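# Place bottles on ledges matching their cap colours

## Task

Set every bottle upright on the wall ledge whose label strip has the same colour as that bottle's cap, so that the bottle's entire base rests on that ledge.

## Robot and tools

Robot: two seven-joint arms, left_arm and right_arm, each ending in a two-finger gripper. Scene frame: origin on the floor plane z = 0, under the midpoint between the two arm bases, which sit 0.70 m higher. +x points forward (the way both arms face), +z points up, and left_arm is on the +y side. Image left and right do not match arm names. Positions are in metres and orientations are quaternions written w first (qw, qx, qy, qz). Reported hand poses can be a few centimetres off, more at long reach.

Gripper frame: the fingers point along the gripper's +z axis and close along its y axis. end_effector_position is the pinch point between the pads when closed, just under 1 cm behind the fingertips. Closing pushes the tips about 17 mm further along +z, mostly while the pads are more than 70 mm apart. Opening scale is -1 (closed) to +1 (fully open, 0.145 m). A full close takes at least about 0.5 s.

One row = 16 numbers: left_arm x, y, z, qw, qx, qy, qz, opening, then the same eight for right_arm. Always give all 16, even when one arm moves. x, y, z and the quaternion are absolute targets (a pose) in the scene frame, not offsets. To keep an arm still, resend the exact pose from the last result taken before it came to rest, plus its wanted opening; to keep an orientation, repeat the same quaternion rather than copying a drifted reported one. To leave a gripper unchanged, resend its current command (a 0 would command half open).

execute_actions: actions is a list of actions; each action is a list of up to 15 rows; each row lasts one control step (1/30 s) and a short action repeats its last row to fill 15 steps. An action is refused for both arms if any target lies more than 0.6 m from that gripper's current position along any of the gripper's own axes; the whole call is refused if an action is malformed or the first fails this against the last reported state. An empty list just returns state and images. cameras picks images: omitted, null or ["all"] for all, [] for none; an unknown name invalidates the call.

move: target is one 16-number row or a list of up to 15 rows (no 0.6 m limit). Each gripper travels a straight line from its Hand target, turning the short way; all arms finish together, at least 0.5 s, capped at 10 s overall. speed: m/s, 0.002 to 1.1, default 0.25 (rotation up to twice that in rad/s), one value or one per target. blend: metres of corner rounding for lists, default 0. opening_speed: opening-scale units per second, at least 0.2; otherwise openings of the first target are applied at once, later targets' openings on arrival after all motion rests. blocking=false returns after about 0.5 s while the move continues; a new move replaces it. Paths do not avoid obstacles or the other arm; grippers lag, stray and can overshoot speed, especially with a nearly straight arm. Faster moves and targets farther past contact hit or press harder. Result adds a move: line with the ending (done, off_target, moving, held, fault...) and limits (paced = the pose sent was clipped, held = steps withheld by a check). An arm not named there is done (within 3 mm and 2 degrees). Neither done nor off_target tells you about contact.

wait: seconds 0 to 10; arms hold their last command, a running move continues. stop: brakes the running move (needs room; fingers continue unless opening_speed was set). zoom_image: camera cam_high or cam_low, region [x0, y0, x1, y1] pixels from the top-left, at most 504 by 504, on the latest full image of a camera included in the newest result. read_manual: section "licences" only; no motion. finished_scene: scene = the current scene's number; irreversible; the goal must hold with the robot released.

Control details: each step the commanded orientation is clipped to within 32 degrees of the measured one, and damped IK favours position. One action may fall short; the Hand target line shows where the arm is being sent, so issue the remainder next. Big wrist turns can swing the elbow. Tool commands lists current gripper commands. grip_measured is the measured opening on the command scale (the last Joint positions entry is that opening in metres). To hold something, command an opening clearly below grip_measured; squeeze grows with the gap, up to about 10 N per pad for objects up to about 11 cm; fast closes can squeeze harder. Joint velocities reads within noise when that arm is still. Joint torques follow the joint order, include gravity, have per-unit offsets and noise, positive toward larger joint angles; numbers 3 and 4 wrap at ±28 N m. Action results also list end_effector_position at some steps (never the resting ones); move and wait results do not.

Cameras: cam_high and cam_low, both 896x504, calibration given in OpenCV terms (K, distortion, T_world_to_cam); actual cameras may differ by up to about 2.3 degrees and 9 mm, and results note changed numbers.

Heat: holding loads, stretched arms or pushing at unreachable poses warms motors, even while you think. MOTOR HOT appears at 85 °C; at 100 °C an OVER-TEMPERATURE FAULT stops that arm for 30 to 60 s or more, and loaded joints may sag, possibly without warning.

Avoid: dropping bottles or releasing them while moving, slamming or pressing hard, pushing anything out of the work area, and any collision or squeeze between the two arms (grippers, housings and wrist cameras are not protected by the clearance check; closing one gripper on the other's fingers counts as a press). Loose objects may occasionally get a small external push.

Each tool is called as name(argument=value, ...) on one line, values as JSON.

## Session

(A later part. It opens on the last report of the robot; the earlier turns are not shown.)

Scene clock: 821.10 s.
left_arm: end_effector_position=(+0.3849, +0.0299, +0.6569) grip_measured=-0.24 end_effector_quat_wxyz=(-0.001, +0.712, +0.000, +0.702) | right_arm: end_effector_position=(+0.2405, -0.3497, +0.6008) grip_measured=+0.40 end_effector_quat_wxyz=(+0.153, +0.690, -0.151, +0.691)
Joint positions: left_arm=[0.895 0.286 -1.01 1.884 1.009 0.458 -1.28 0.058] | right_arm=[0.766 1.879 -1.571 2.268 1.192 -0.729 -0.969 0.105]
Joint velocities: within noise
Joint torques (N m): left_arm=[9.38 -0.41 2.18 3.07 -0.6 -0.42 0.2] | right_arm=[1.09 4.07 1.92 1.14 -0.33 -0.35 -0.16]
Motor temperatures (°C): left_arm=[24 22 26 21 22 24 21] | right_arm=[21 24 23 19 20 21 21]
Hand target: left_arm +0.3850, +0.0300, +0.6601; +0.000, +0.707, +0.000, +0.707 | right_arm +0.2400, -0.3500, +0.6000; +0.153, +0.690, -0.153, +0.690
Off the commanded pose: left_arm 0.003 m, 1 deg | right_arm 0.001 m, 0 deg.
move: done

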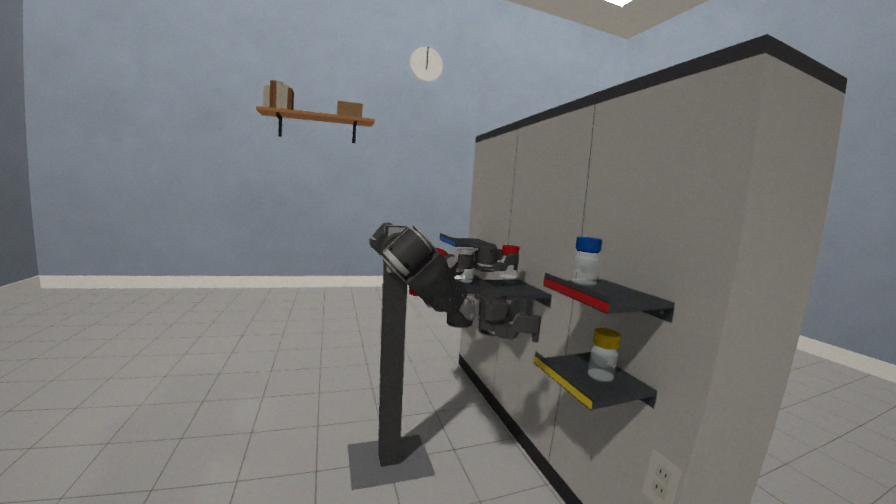

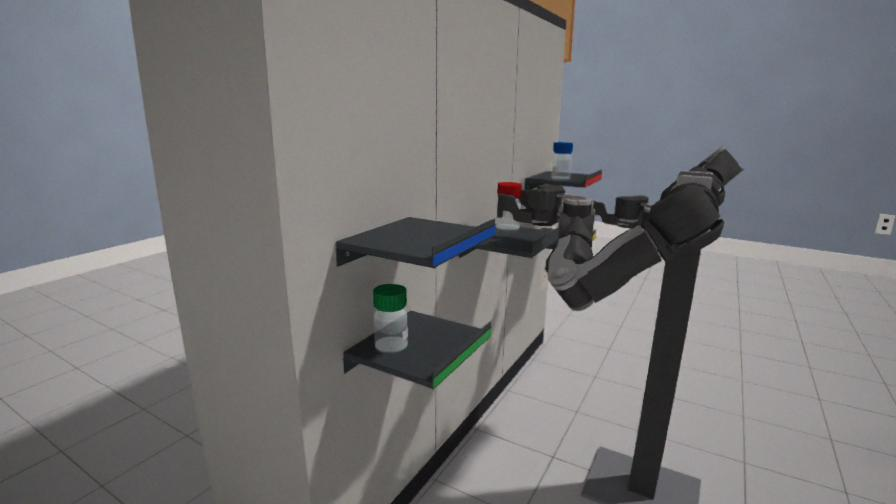

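move(target=[[0.385,0.03,0.622,0,0.7071,0,0.7071,-0.7,0.24,-0.35,0.60,0.153,0.6903,-0.153,0.6903,0.4]], speed=0.03)

zoom_image(camera="cam_low", region=[460, 160, 600, 260])

Scene clock: 830.33 s.
left_arm: end_effector_position=(+0.3845, +0.0304, +0.6315) grip_measured=-0.24 end_effector_quat_wxyz=(+0.000, +0.695, +0.003, +0.719) | right_arm: end_effector_position=(+0.2405, -0.3497, +0.6008) grip_measured=+0.40 end_effector_quat_wxyz=(+0.153, +0.690, -0.151, +0.691)
Joint positions: left_arm=[0.84 0.324 -1.095 1.846 0.898 0.308 -1.238 0.058] | right_arm=[0.766 1.879 -1.571 2.268 1.192 -0.729 -0.969 0.105]
Joint velocities: within noise
Joint torques (N m): left_arm=[5.16 -0.22 1.87 1.74 0.18 -0.13 0.2] | right_arm=[0.96 4.02 1.89 1.1 -0.35 -0.37 -0.19]
Motor temperatures (°C): left_arm=[25 22 25 21 22 24 21] | right_arm=[21 24 23 19 20 20 21]
Hand target: left_arm +0.3848, +0.0300, +0.6219; +0.000, +0.707, +0.000, +0.707 | right_arm +0.2400, -0.3500, +0.6000; +0.153, +0.690, -0.153, +0.690
Off the commanded pose: left_arm 0.010 m, 2 deg | right_arm 0.001 m, 0 deg.
move: off_target (left_arm)

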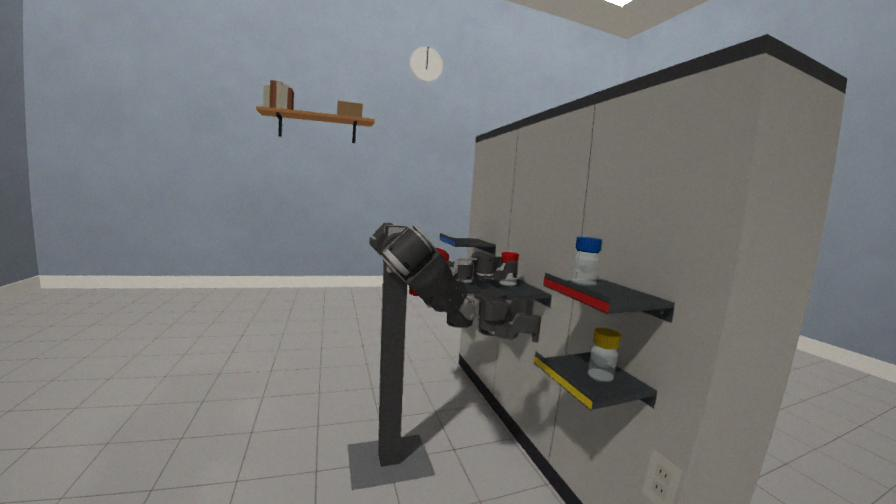

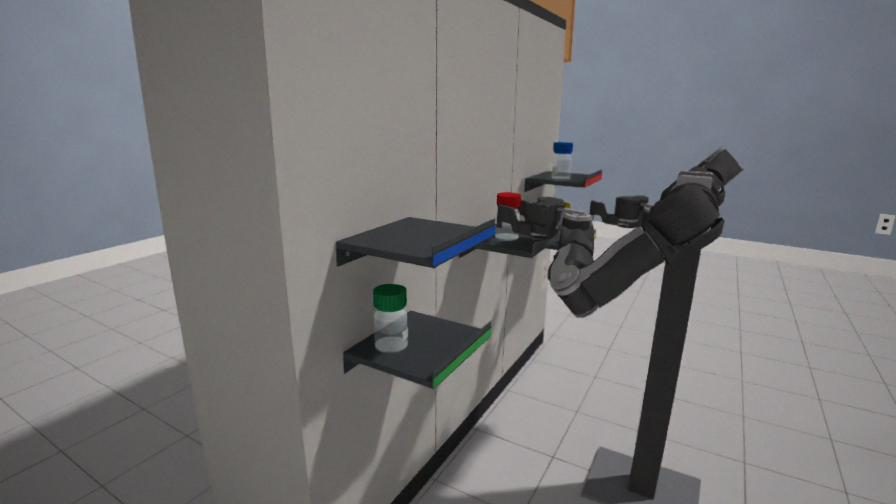

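Scaled by 3.600 from the camera's 896x504 image, which has a finer 1280x720 frame.

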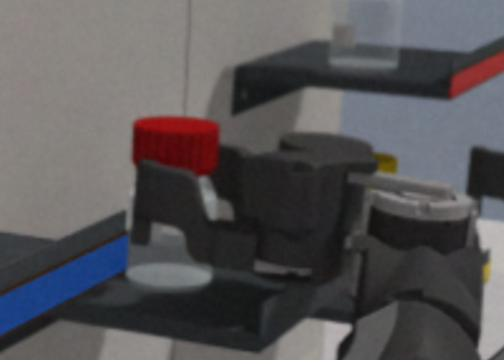

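move(target=[[0.385,0.03,0.629,0,0.7071,0,0.7071,-0.7,0.24,-0.35,0.60,0.153,0.6903,-0.153,0.6903,0.4],[0.385,0.03,0.629,0,0.7071,0,0.7071,0.0,0.24,-0.35,0.60,0.153,0.6903,-0.153,0.6903,0.4],[0.35,0.03,0.629,0,0.7071,0,0.7071,0.1,0.24,-0.3,0.60,0.0616,0.7044,-0.0616,0.7044,0.4],[0.28,0.05,0.635,0,0.7071,0,0.7071,0.3,0.24,-0.25,0.60,0,0.7071,0,0.7071,0.4],[0.23,0.25,0.62,0,0.7071,0,0.7071,0.3,0.24,-0.2,0.60,0,0.7071,0,0.7071,0.4],[0.23,0.33,0.60,-0.183,0.683,0.183,0.683,0.3,0.28,-0.01,0.632,-0.1228,0.6964,0.1228,0.6964,0.4]], speed=[0.03,0.03,0.1,0.15,0.15,0.15], opening_speed=0.6)

zoom_image(camera="cam_low", region=[460, 160, 600, 260])

zoom_image(camera="cam_high", region=[440, 200, 580, 320])

Scene clock: 857.37 s.
left_arm: end_effector_position=(+0.2297, +0.3293, +0.6000) grip_measured=+0.30 end_effector_quat_wxyz=(-0.181, +0.684, +0.181, +0.683) | right_arm: end_effector_position=(+0.2792, -0.0090, +0.6313) grip_measured=+0.40 end_effector_quat_wxyz=(-0.126, +0.697, +0.124, +0.695)
Joint positions: left_arm=[0.726 1.798 -1.56 2.384 1.025 -0.666 -1.298 0.098] | right_arm=[0.972 0.597 -1.457 2.357 1.056 0.172 -1.33 0.105]
Joint velocities: within noise
Joint torques (N m): left_arm=[2.33 3.44 1.91 1.58 -0.24 -0.15 -0.05] | right_arm=[4.71 0.22 3.36 2.11 -0.43 0.03 -0.15]
Motor temperatures (°C): left_arm=[24 22 25 21 22 24 21] | right_arm=[21 24 23 19 20 20 21]
Hand target: left_arm +0.2299, +0.3301, +0.6000; -0.183, +0.683, +0.183, +0.683 | right_arm +0.2800, -0.0100, +0.6319; -0.123, +0.696, +0.123, +0.696
Off the commanded pose: left_arm 0.001 m, 0 deg | right_arm 0.001 m, 0 deg.
move: done

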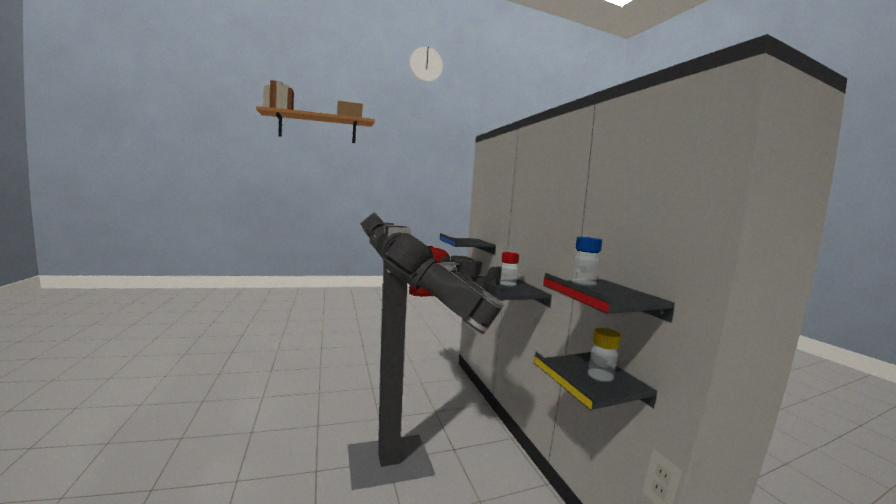

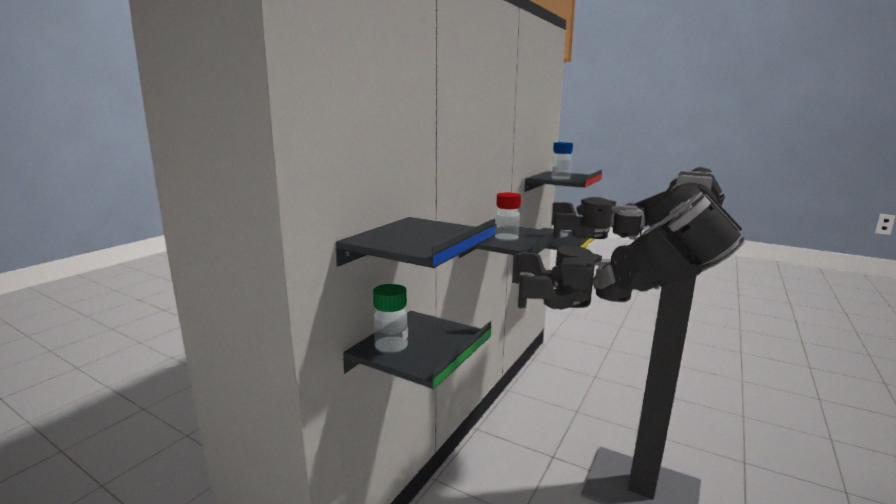

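Scaled by 3.600 from the camera's 896x504 image, which has a finer 1280x720 frame.

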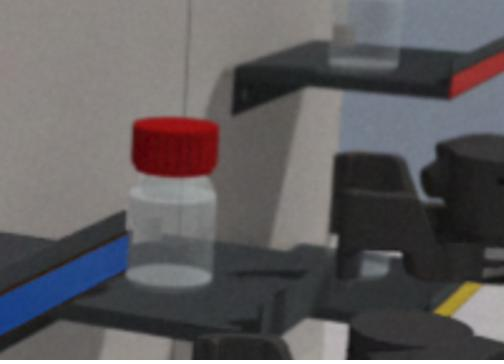

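Scaled by 3.600 from the camera's 896x504 image, which has a finer 1280x720 frame.

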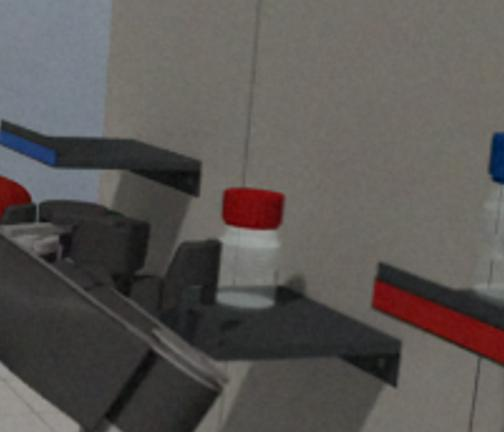

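move(target=[[0.23,0.33,0.60,-0.183,0.683,0.183,0.683,0.3,0.385,0.031,0.63,-0.1228,0.6964,0.1228,0.6964,0.4],[0.23,0.33,0.60,-0.183,0.683,0.183,0.683,0.3,0.385,0.031,0.63,-0.1228,0.6964,0.1228,0.6964,-0.7],[0.23,0.33,0.60,-0.183,0.683,0.183,0.683,0.3,0.385,0.031,0.68,-0.1228,0.6964,0.1228,0.6964,-0.7]], speed=0.1, opening_speed=0.6)

zoom_image(camera="cam_low", region=[460, 130, 600, 260])

Scene clock: 881.77 s.
left_arm: end_effector_position=(+0.2297, +0.3293, +0.6000) grip_measured=+0.30 end_effector_quat_wxyz=(-0.181, +0.684, +0.181, +0.683) | right_arm: end_effector_position=(+0.3849, +0.0317, +0.6775) grip_measured=-0.26 end_effector_quat_wxyz=(-0.125, +0.699, +0.125, +0.693)
Joint positions: left_arm=[0.726 1.798 -1.56 2.384 1.025 -0.666 -1.298 0.098] | right_arm=[1.279 0.374 -1.33 1.832 1.347 0.196 -1.05 0.056]
Joint velocities: within noise
Joint torques (N m): left_arm=[2.33 3.44 1.89 1.57 -0.24 -0.15 -0.05] | right_arm=[7.13 -0.51 4.38 1.5 -0.61 -0.25 -0.16]
Motor temperatures (°C): left_arm=[23 22 24 21 22 24 21] | right_arm=[22 23 24 19 20 20 21]
Hand target: left_arm +0.2300, +0.3301, +0.6000; -0.183, +0.683, +0.183, +0.683 | right_arm +0.3850, +0.0310, +0.6800; -0.123, +0.696, +0.123, +0.696
Off the commanded pose: left_arm 0.001 m, 0 deg | right_arm 0.003 m, 1 deg.
move: done

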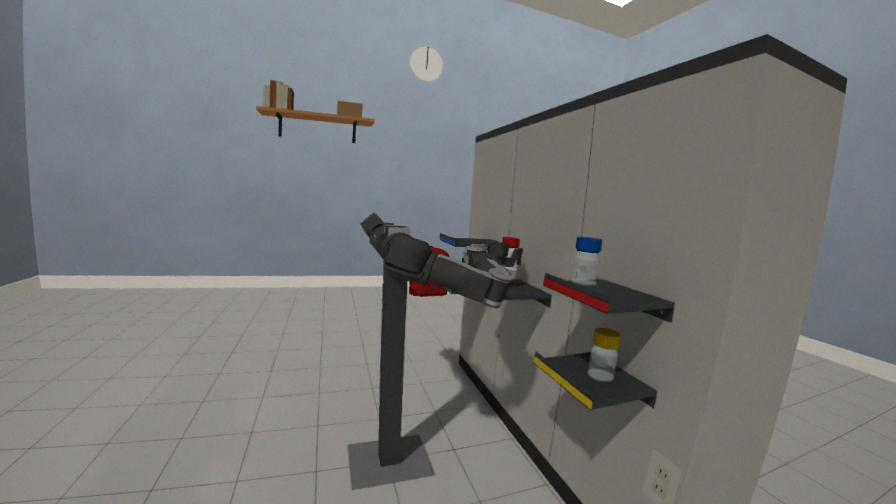

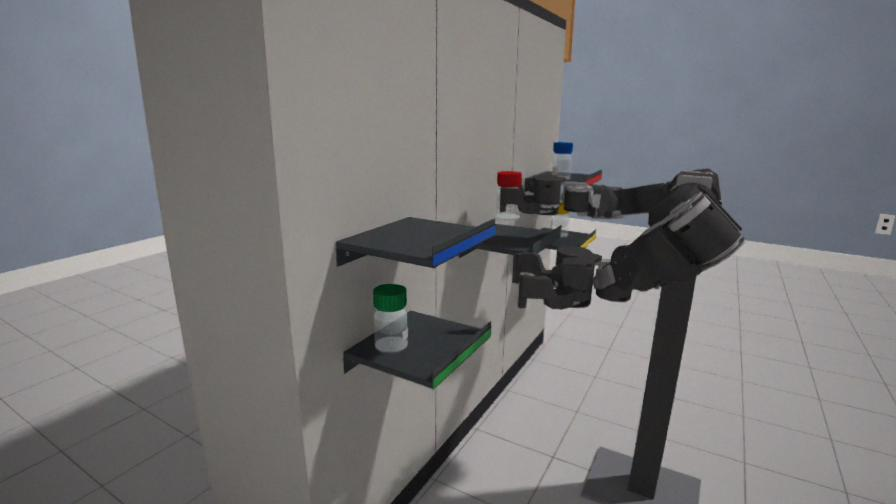

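Scaled by 3.600 from the camera's 896x504 image, which has a finer 1280x720 frame.

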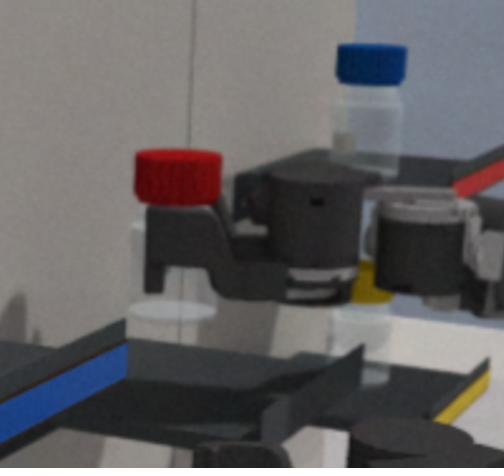

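move(target=[[0.23,0.33,0.60,-0.183,0.683,0.183,0.683,0.3,0.31,0.0,0.74,-0.1228,0.6964,0.1228,0.6964,-0.7],[0.23,0.33,0.60,-0.183,0.683,0.183,0.683,0.3,0.28,-0.2,0.80,0,0.7071,0,0.7071,-0.7],[0.23,0.33,0.60,-0.183,0.683,0.183,0.683,0.3,0.275,-0.41,0.80,0.0616,0.7044,-0.0616,0.7044,-0.7]], speed=0.15, blend=[0.03,0.04,0])

zoom_image(camera="cam_low", region=[480, 80, 660, 210])

zoom_image(camera="cam_high", region=[480, 180, 680, 330])

Scene clock: 896.67 s.
left_arm: end_effector_position=(+0.2297, +0.3293, +0.6000) grip_measured=+0.30 end_effector_quat_wxyz=(-0.181, +0.684, +0.181, +0.683) | right_arm: end_effector_position=(+0.2756, -0.4108, +0.7965) grip_measured=-0.26 end_effector_quat_wxyz=(+0.062, +0.708, -0.064, +0.700)
Joint positions: left_arm=[0.726 1.798 -1.56 2.384 1.025 -0.666 -1.298 0.098] | right_arm=[-0.667 1.283 1.441 1.776 1.459 0.785 -0.068 0.056]
Joint velocities: within noise
Joint torques (N m): left_arm=[2.33 3.44 1.91 1.58 -0.24 -0.15 -0.05] | right_arm=[2.33 7.35 4.34 0.62 0.02 -0.53 0.2]
Motor temperatures (°C): left_arm=[23 22 24 21 22 24 21] | right_arm=[23 24 24 19 20 20 21]
Hand target: left_arm +0.2300, +0.3301, +0.6000; -0.183, +0.683, +0.183, +0.683 | right_arm +0.2751, -0.4098, +0.7999; +0.061, +0.705, -0.061, +0.704
Off the commanded pose: left_arm 0.001 m, 0 deg | right_arm 0.004 m, 1 deg.
move: off_target (right_arm)

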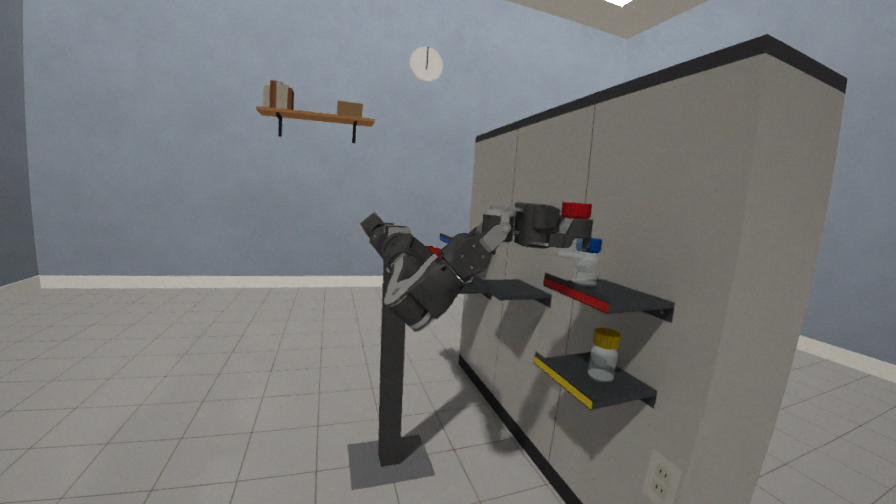

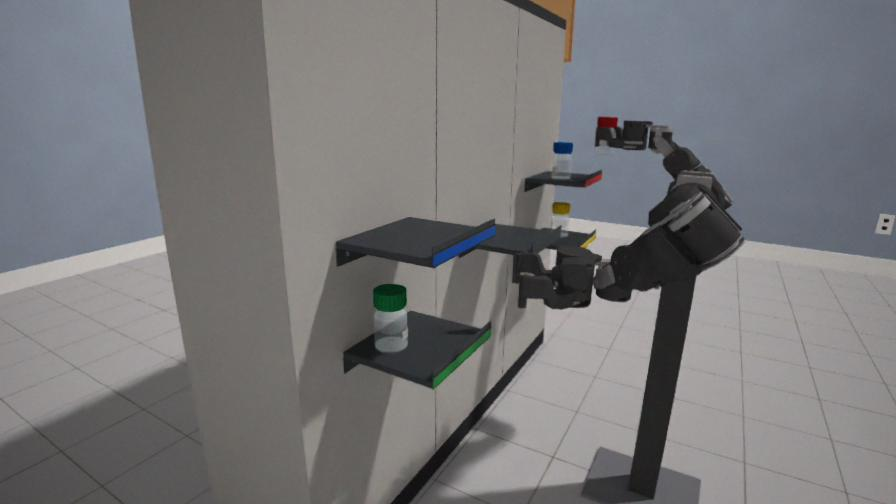

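Scaled by 2.800 from the camera's 896x504 image, which has a finer 1280x720 frame.

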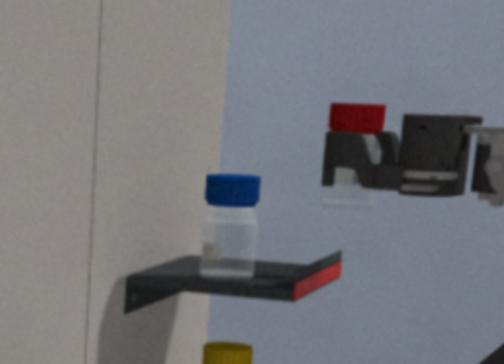

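Scaled by 2.520 from the camera's 896x504 image, which has a finer 1280x720 frame.

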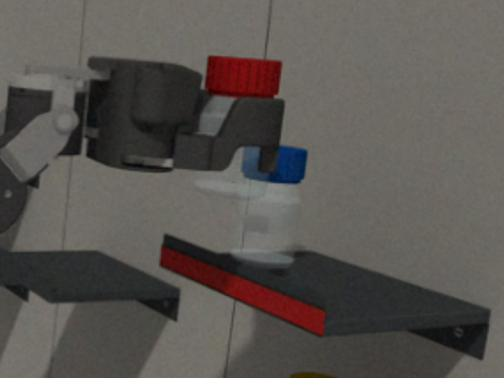

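move(target=[[0.23,0.33,0.60,-0.183,0.683,0.183,0.683,0.3,0.30,-0.45,0.79,0.0616,0.7044,-0.0616,0.7044,-0.7],[0.23,0.33,0.60,-0.183,0.683,0.183,0.683,0.3,0.375,-0.452,0.775,0.0616,0.7044,-0.0616,0.7044,-0.7]], speed=0.12)

zoom_image(camera="cam_low", region=[480, 80, 660, 210])

zoom_image(camera="cam_high", region=[500, 200, 700, 330])

Scene clock: 906.07 s.
left_arm: end_effector_position=(+0.2297, +0.3293, +0.6000) grip_measured=+0.30 end_effector_quat_wxyz=(-0.181, +0.684, +0.181, +0.683) | right_arm: end_effector_position=(+0.3751, -0.4523, +0.7721) grip_measured=-0.26 end_effector_quat_wxyz=(+0.062, +0.710, -0.062, +0.699)
Joint positions: left_arm=[0.726 1.798 -1.56 2.384 1.025 -0.666 -1.298 0.098] | right_arm=[-0.881 1.659 1.189 1.25 1.524 0.323 0.077 0.056]
Joint velocities: within noise
Joint torques (N m): left_arm=[2.33 3.44 1.91 1.58 -0.24 -0.15 -0.05] | right_arm=[3.97 5.92 4.56 0.54 0.26 -0.84 0]
Motor temperatures (°C): left_arm=[22 22 24 21 22 24 21] | right_arm=[22 24 24 19 20 20 21]
Hand target: left_arm +0.2300, +0.3301, +0.6000; -0.183, +0.683, +0.183, +0.683 | right_arm +0.3750, -0.4520, +0.7749; +0.062, +0.705, -0.062, +0.704
Off the commanded pose: left_arm 0.001 m, 0 deg | right_arm 0.003 m, 1 deg.
move: done

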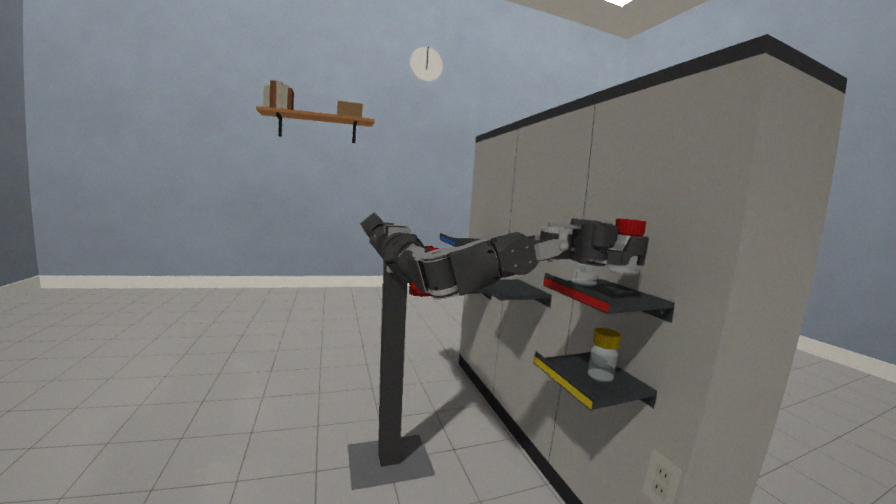

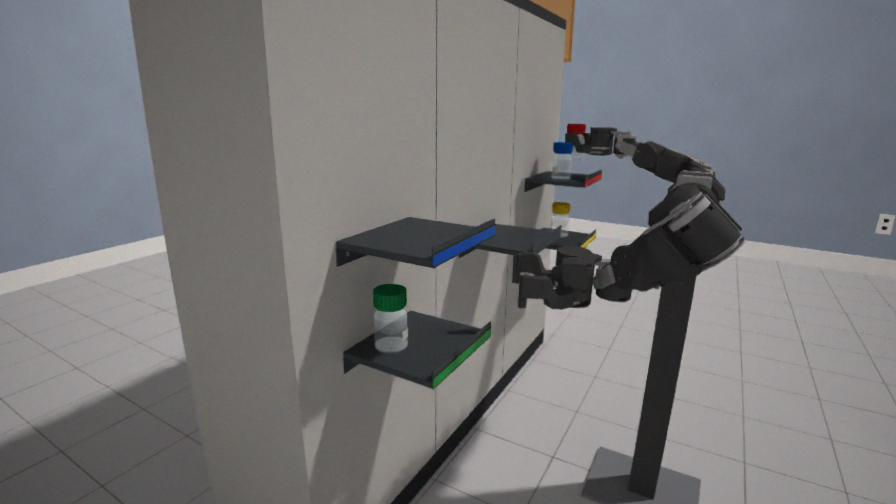

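Scaled by 2.800 from the camera's 896x504 image, which has a finer 1280x720 frame.

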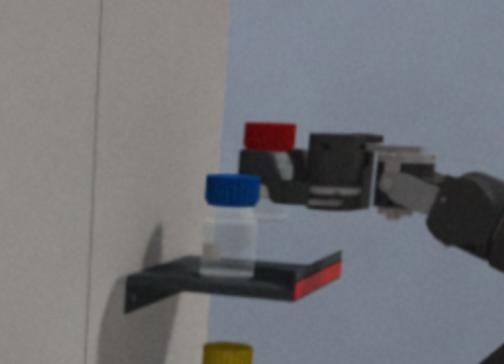

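Scaled by 2.520 from the camera's 896x504 image, which has a finer 1280x720 frame.

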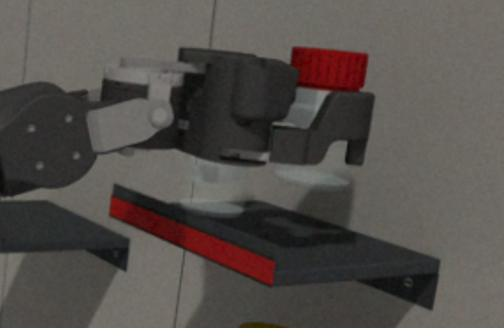

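move(target=[[0.23,0.33,0.60,-0.183,0.683,0.183,0.683,0.3,0.375,-0.452,0.745,0.0616,0.7044,-0.0616,0.7044,-0.7],[0.23,0.33,0.60,-0.183,0.683,0.183,0.683,0.3,0.375,-0.452,0.728,0.0616,0.7044,-0.0616,0.7044,-0.7]], speed=[0.06,0.03])

zoom_image(camera="cam_high", region=[500, 200, 700, 330])

Scene clock: 920.57 s.
left_arm: end_effector_position=(+0.2297, +0.3293, +0.6000) grip_measured=+0.30 end_effector_quat_wxyz=(-0.181, +0.684, +0.181, +0.683) | right_arm: end_effector_position=(+0.3752, -0.4513, +0.7256) grip_measured=-0.26 end_effector_quat_wxyz=(+0.060, +0.709, -0.060, +0.700)
Joint positions: left_arm=[0.726 1.798 -1.56 2.384 1.025 -0.666 -1.298 0.098] | right_arm=[-1.052 1.602 1.182 1.307 1.549 0.142 0.068 0.056]
Joint velocities: within noise
Joint torques (N m): left_arm=[2.33 3.44 1.91 1.57 -0.24 -0.15 -0.05] | right_arm=[3.71 4.42 4.49 0.55 0.23 -0.82 -0.16]
Motor temperatures (°C): left_arm=[22 22 24 21 22 24 21] | right_arm=[22 24 24 19 20 21 21]
Hand target: left_arm +0.2300, +0.3301, +0.6000; -0.183, +0.683, +0.183, +0.683 | right_arm +0.3750, -0.4520, +0.7279; +0.062, +0.705, -0.062, +0.704
Off the commanded pose: left_arm 0.001 m, 0 deg | right_arm 0.003 m, 1 deg.
move: done

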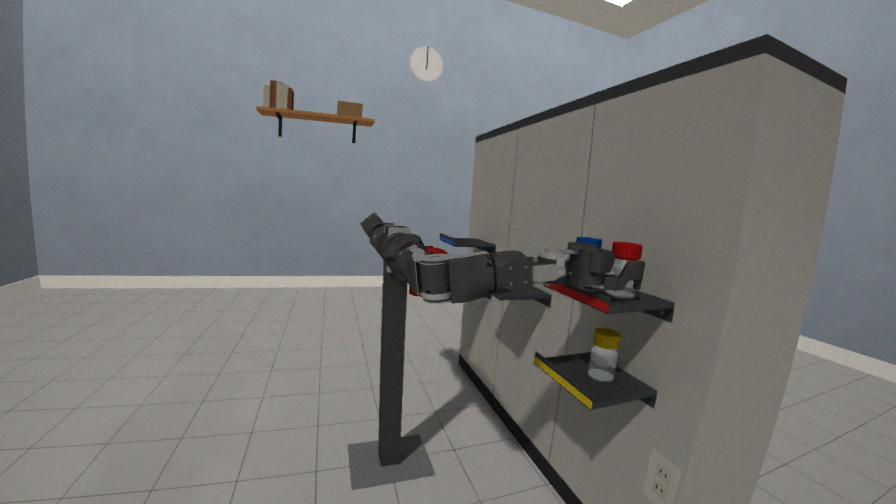

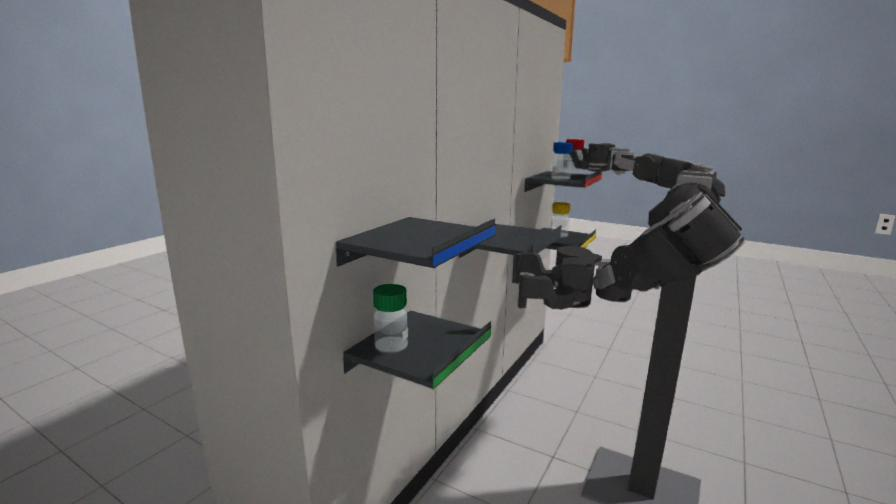

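Scaled by 2.520 from the camera's 896x504 image, which has a finer 1280x720 frame.

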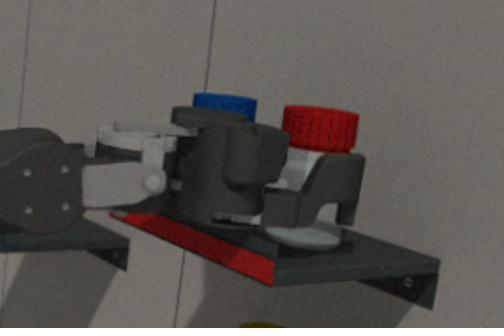

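move(target=[[0.23,0.33,0.60,-0.183,0.683,0.183,0.683,0.3,0.375,-0.452,0.716,0.0616,0.7044,-0.0616,0.7044,-0.7]], speed=0.03)

zoom_image(camera="cam_high", region=[500, 200, 700, 330])

Scene clock: 941.97 s.
left_arm: end_effector_position=(+0.2297, +0.3293, +0.6000) grip_measured=+0.30 end_effector_quat_wxyz=(-0.181, +0.684, +0.181, +0.683) | right_arm: end_effector_position=(+0.3756, -0.4504, +0.7245) grip_measured=-0.26 end_effector_quat_wxyz=(+0.062, +0.695, -0.057, +0.714)
Joint positions: left_arm=[0.726 1.798 -1.56 2.384 1.025 -0.666 -1.298 0.098] | right_arm=[-1.095 1.599 1.191 1.313 1.556 0.069 0.065 0.056]
Joint velocities: within noise
Joint torques (N m): left_arm=[2.33 3.44 1.91 1.58 -0.24 -0.15 -0.05] | right_arm=[1.57 3.2 3.07 0.7 0.31 -0.15 -0.14]
Motor temperatures (°C): left_arm=[22 22 24 21 22 24 21] | right_arm=[22 24 25 19 20 21 21]
Hand target: left_arm +0.2300, +0.3301, +0.6000; -0.183, +0.683, +0.183, +0.683 | right_arm +0.3749, -0.4519, +0.7161; +0.062, +0.704, -0.061, +0.704
Off the commanded pose: left_arm 0.001 m, 0 deg | right_arm 0.009 m, 2 deg.
joint sent to its limit (right arm) — joint 5 (forearm roll), upper limit. The joint targets still meet the commanded pose.
move: off_target (right_arm)

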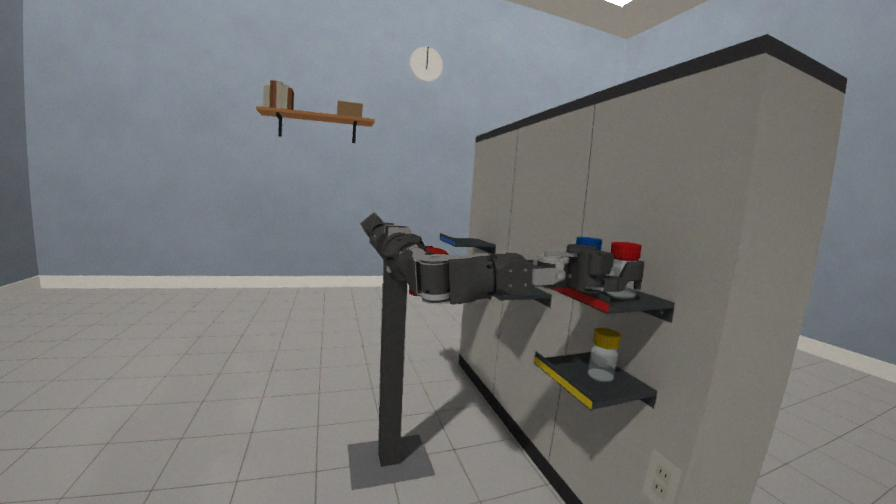

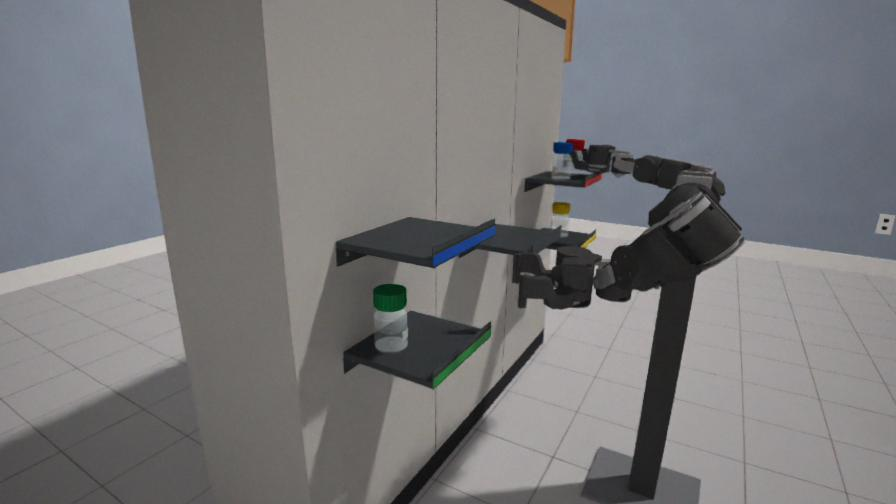

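Scaled by 2.520 from the camera's 896x504 image, which has a finer 1280x720 frame.

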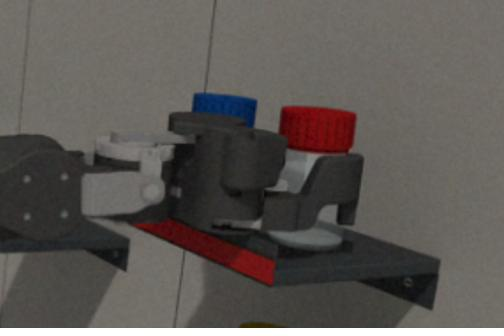

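move(target=[[0.23,0.33,0.60,-0.183,0.683,0.183,0.683,0.3,0.375,-0.452,0.722,0.0616,0.7044,-0.0616,0.7044,-0.7],[0.23,0.33,0.60,-0.183,0.683,0.183,0.683,0.3,0.375,-0.452,0.722,0.0616,0.7044,-0.0616,0.7044,0.0],[0.23,0.33,0.60,-0.183,0.683,0.183,0.683,0.3,0.32,-0.443,0.724,0.0616,0.7044,-0.0616,0.7044,0.1],[0.23,0.33,0.60,-0.183,0.683,0.183,0.683,0.3,0.275,-0.435,0.73,0.0616,0.7044,-0.0616,0.7044,0.3],[0.23,0.33,0.60,-0.183,0.683,0.183,0.683,0.3,0.275,-0.325,0.74,0.0616,0.7044,-0.0616,0.7044,0.3]], speed=[0.03,0.03,0.1,0.15,0.15], opening_speed=0.6)

zoom_image(camera="cam_high", region=[500, 200, 700, 330])

zoom_image(camera="cam_low", region=[480, 80, 660, 210])

Scene clock: 967.20 s.
left_arm: end_effector_position=(+0.2297, +0.3293, +0.6000) grip_measured=+0.30 end_effector_quat_wxyz=(-0.181, +0.684, +0.181, +0.683) | right_arm: end_effector_position=(+0.2749, -0.3245, +0.7421) grip_measured=+0.30 end_effector_quat_wxyz=(+0.061, +0.702, -0.060, +0.707)
Joint positions: left_arm=[0.726 1.798 -1.56 2.384 1.025 -0.666 -1.298 0.098] | right_arm=[-0.589 1.115 1.141 2.249 1.559 0.61 -0.48 0.098]
Joint velocities: within noise
Joint torques (N m): left_arm=[2.33 3.44 1.91 1.58 -0.24 -0.15 -0.05] | right_arm=[1.65 4.63 1.81 0.61 -0.07 -0.31 -0.16]
Motor temperatures (°C): left_arm=[22 23 24 21 22 23 21] | right_arm=[21 24 24 19 20 21 21]
Hand target: left_arm +0.2300, +0.3301, +0.6000; -0.183, +0.683, +0.183, +0.683 | right_arm +0.2750, -0.3250, +0.7400; +0.062, +0.704, -0.062, +0.705
Off the commanded pose: left_arm 0.001 m, 0 deg | right_arm 0.002 m, 1 deg.
joint sent to its limit (right arm) — joint 5 (forearm roll), upper limit. The joint targets still meet the commanded pose.
move: done

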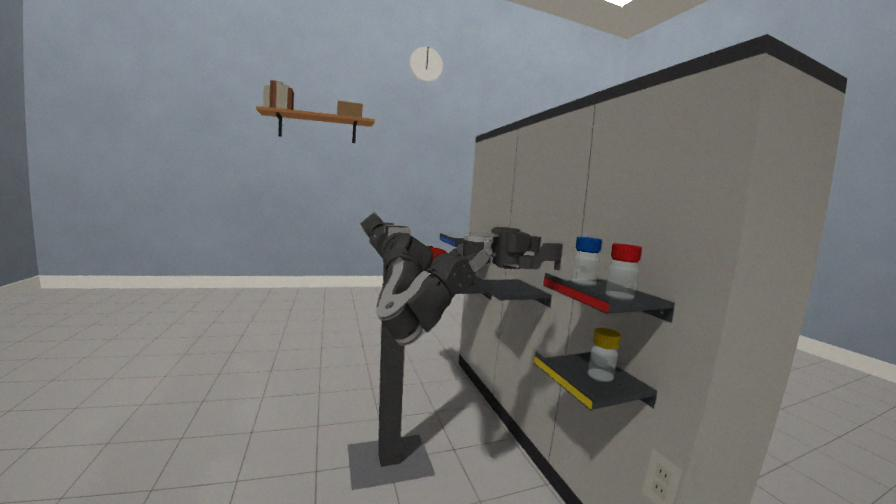

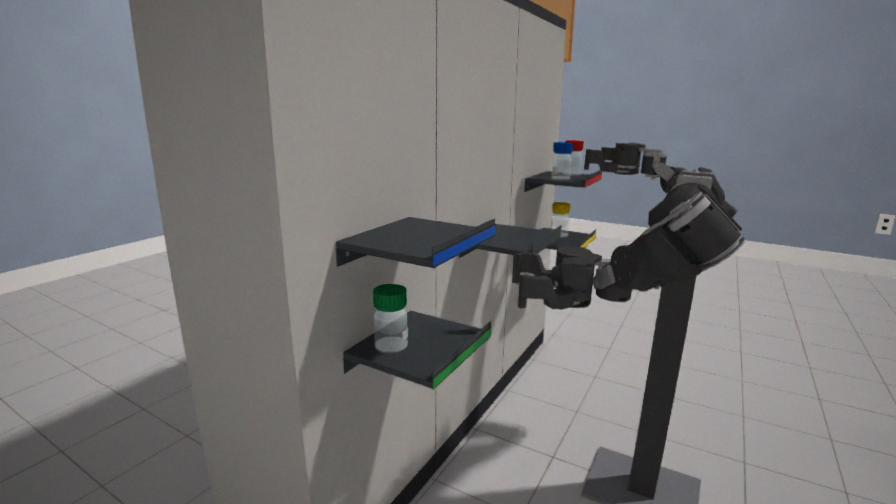

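Scaled by 2.520 from the camera's 896x504 image, which has a finer 1280x720 frame.

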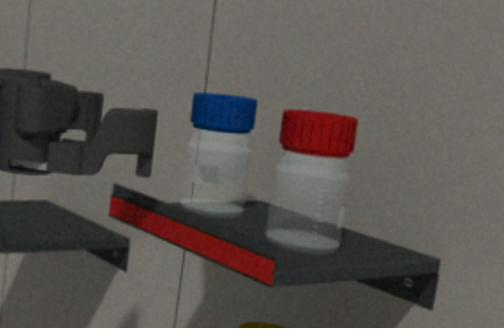

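Scaled by 2.800 from the camera's 896x504 image, which has a finer 1280x720 frame.

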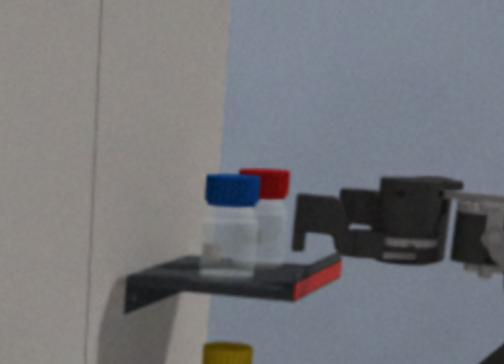

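move(target=[[0.23,0.33,0.60,-0.183,0.683,0.183,0.683,0.3,0.275,-0.326,0.73,0.0616,0.7044,-0.0616,0.7044,0.2],[0.23,0.33,0.60,-0.183,0.683,0.183,0.683,0.3,0.350,-0.3395,0.726,0.0616,0.7044,-0.0616,0.7044,0.2]], speed=0.1, opening_speed=0.6)

zoom_image(camera="cam_high", region=[500, 200, 700, 330])

zoom_image(camera="cam_low", region=[480, 80, 660, 210])

Scene clock: 989.27 s.
left_arm: end_effector_position=(+0.2297, +0.3293, +0.6000) grip_measured=+0.30 end_effector_quat_wxyz=(-0.181, +0.684, +0.181, +0.683) | right_arm: end_effector_position=(+0.3499, -0.3401, +0.7276) grip_measured=+0.20 end_effector_quat_wxyz=(+0.065, +0.703, -0.061, +0.705)
Joint positions: left_arm=[0.726 1.798 -1.56 2.384 1.025 -0.666 -1.298 0.098] | right_arm=[-0.555 1.468 0.773 1.931 1.558 0.232 -0.473 0.09]
Joint velocities: within noise
Joint torques (N m): left_arm=[2.33 3.44 1.91 1.58 -0.24 -0.16 -0.05] | right_arm=[3.36 5.47 2.95 0.44 -0.08 -0.53 0.13]
Motor temperatures (°C): left_arm=[22 23 24 21 22 23 21] | right_arm=[21 24 24 19 20 21 21]
Hand target: left_arm +0.2300, +0.3301, +0.6000; -0.183, +0.683, +0.183, +0.683 | right_arm +0.3500, -0.3395, +0.7260; +0.062, +0.704, -0.062, +0.705
Off the commanded pose: left_arm 0.001 m, 0 deg | right_arm 0.002 m, 0 deg.
joint sent to its limit (right arm) — joint 5 (forearm roll), upper limit. The joint targets still meet the commanded pose.
move: done

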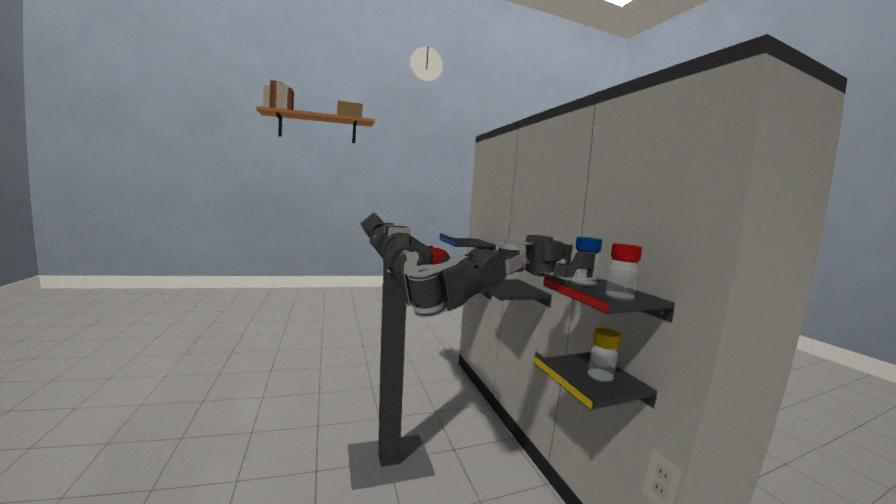

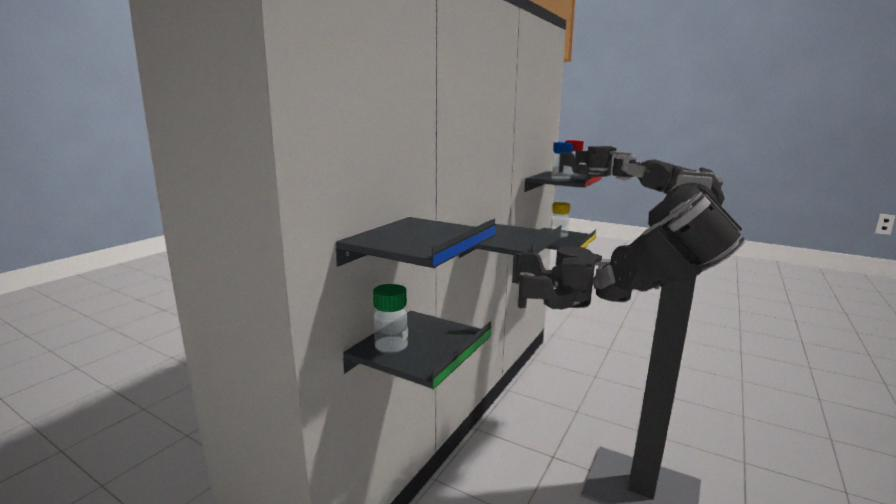

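Scaled by 2.520 from the camera's 896x504 image, which has a finer 1280x720 frame.

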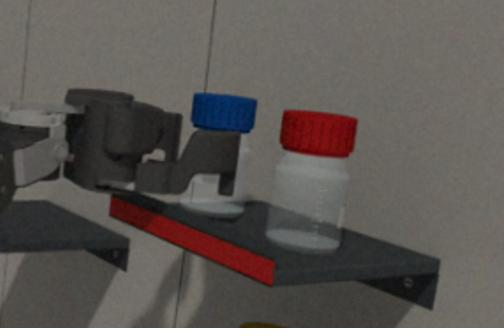

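Scaled by 2.800 from the camera's 896x504 image, which has a finer 1280x720 frame.

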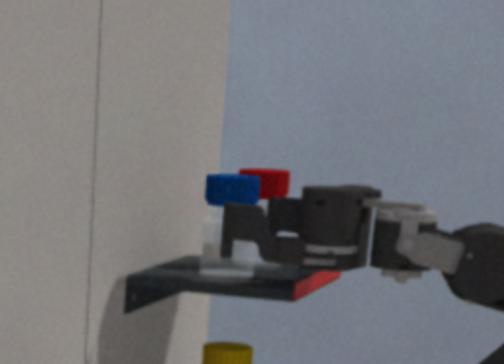

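Good. Advance and grasp.

move(target=[[0.23,0.33,0.60,-0.183,0.683,0.183,0.683,0.3,0.378,-0.3445,0.726,0.0616,0.7044,-0.0616,0.7044,0.2],[0.23,0.33,0.60,-0.183,0.683,0.183,0.683,0.3,0.378,-0.3445,0.726,0.0616,0.7044,-0.0616,0.7044,-0.7],[0.23,0.33,0.60,-0.183,0.683,0.183,0.683,0.3,0.378,-0.3445,0.775,0.0616,0.7044,-0.0616,0.7044,-0.7]], speed=0.1, opening_speed=0.6)

zoom_image(camera="cam_high", region=[500, 200, 700, 330])

Scene clock: 1001.23 s.
left_arm: end_effector_position=(+0.2297, +0.3293, +0.6000) grip_measured=+0.30 end_effector_quat_wxyz=(-0.181, +0.684, +0.181, +0.683) | right_arm: end_effector_position=(+0.3782, -0.3453, +0.7723) grip_measured=-0.26 end_effector_quat_wxyz=(+0.087, +0.693, -0.028, +0.715)
Joint positions: left_arm=[0.726 1.798 -1.56 2.384 1.025 -0.666 -1.298 0.098] | right_arm=[-1.253 1.656 1.563 1.737 1.559 0.298 -0.399 0.056]
Joint velocities: within noise
Joint torques (N m): left_arm=[2.33 3.47 1.91 1.58 -0.24 -0.15 -0.05] | right_arm=[4.34 2.31 5.2 -0.12 -0.07 -0.55 0.11]
Motor temperatures (°C): left_arm=[22 23 24 21 22 23 21] | right_arm=[22 24 24 19 20 21 21]
Hand target: left_arm +0.2300, +0.3301, +0.6000; -0.183, +0.683, +0.183, +0.683 | right_arm +0.3780, -0.3446, +0.7749; +0.084, +0.690, -0.028, +0.718
Off the commanded pose: left_arm 0.001 m, 0 deg | right_arm 0.003 m, 5 deg.
joint sent to its limit (right arm) — joint 3 (upper arm roll), upper limit; joint 5 (forearm roll), upper limit. The joint targets are off in orientation, not in position.
move: off_target (right_arm); target 2's new opening was sent with right_arm's hand 0.001 m and 3 deg from that target

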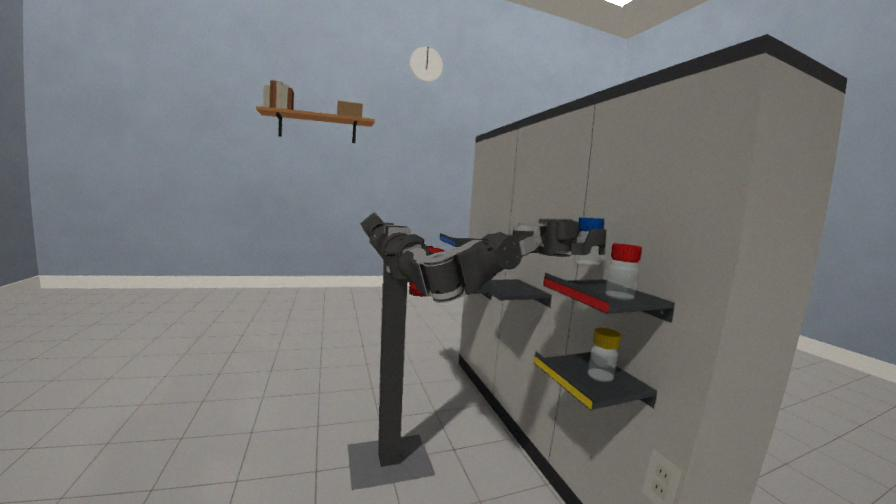

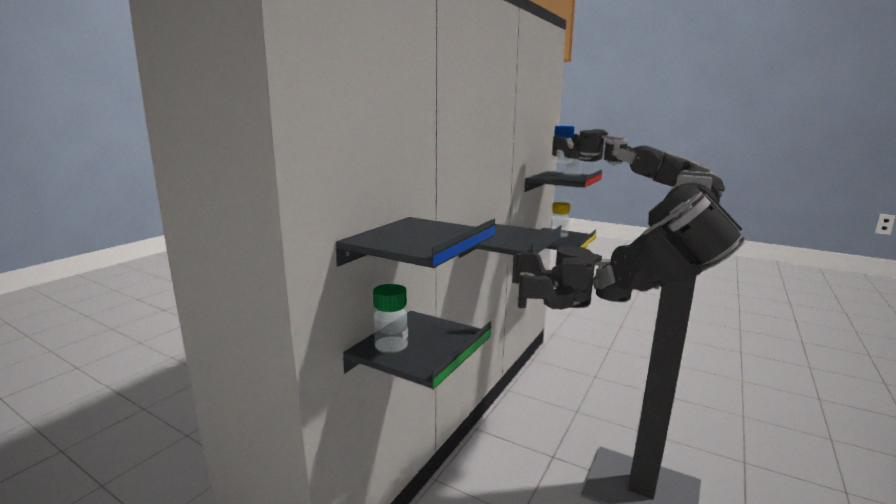

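Scaled by 2.520 from the camera's 896x504 image, which has a finer 1280x720 frame.

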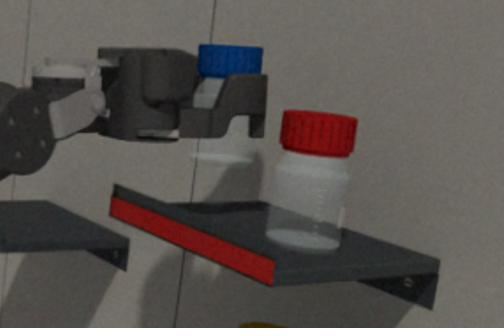

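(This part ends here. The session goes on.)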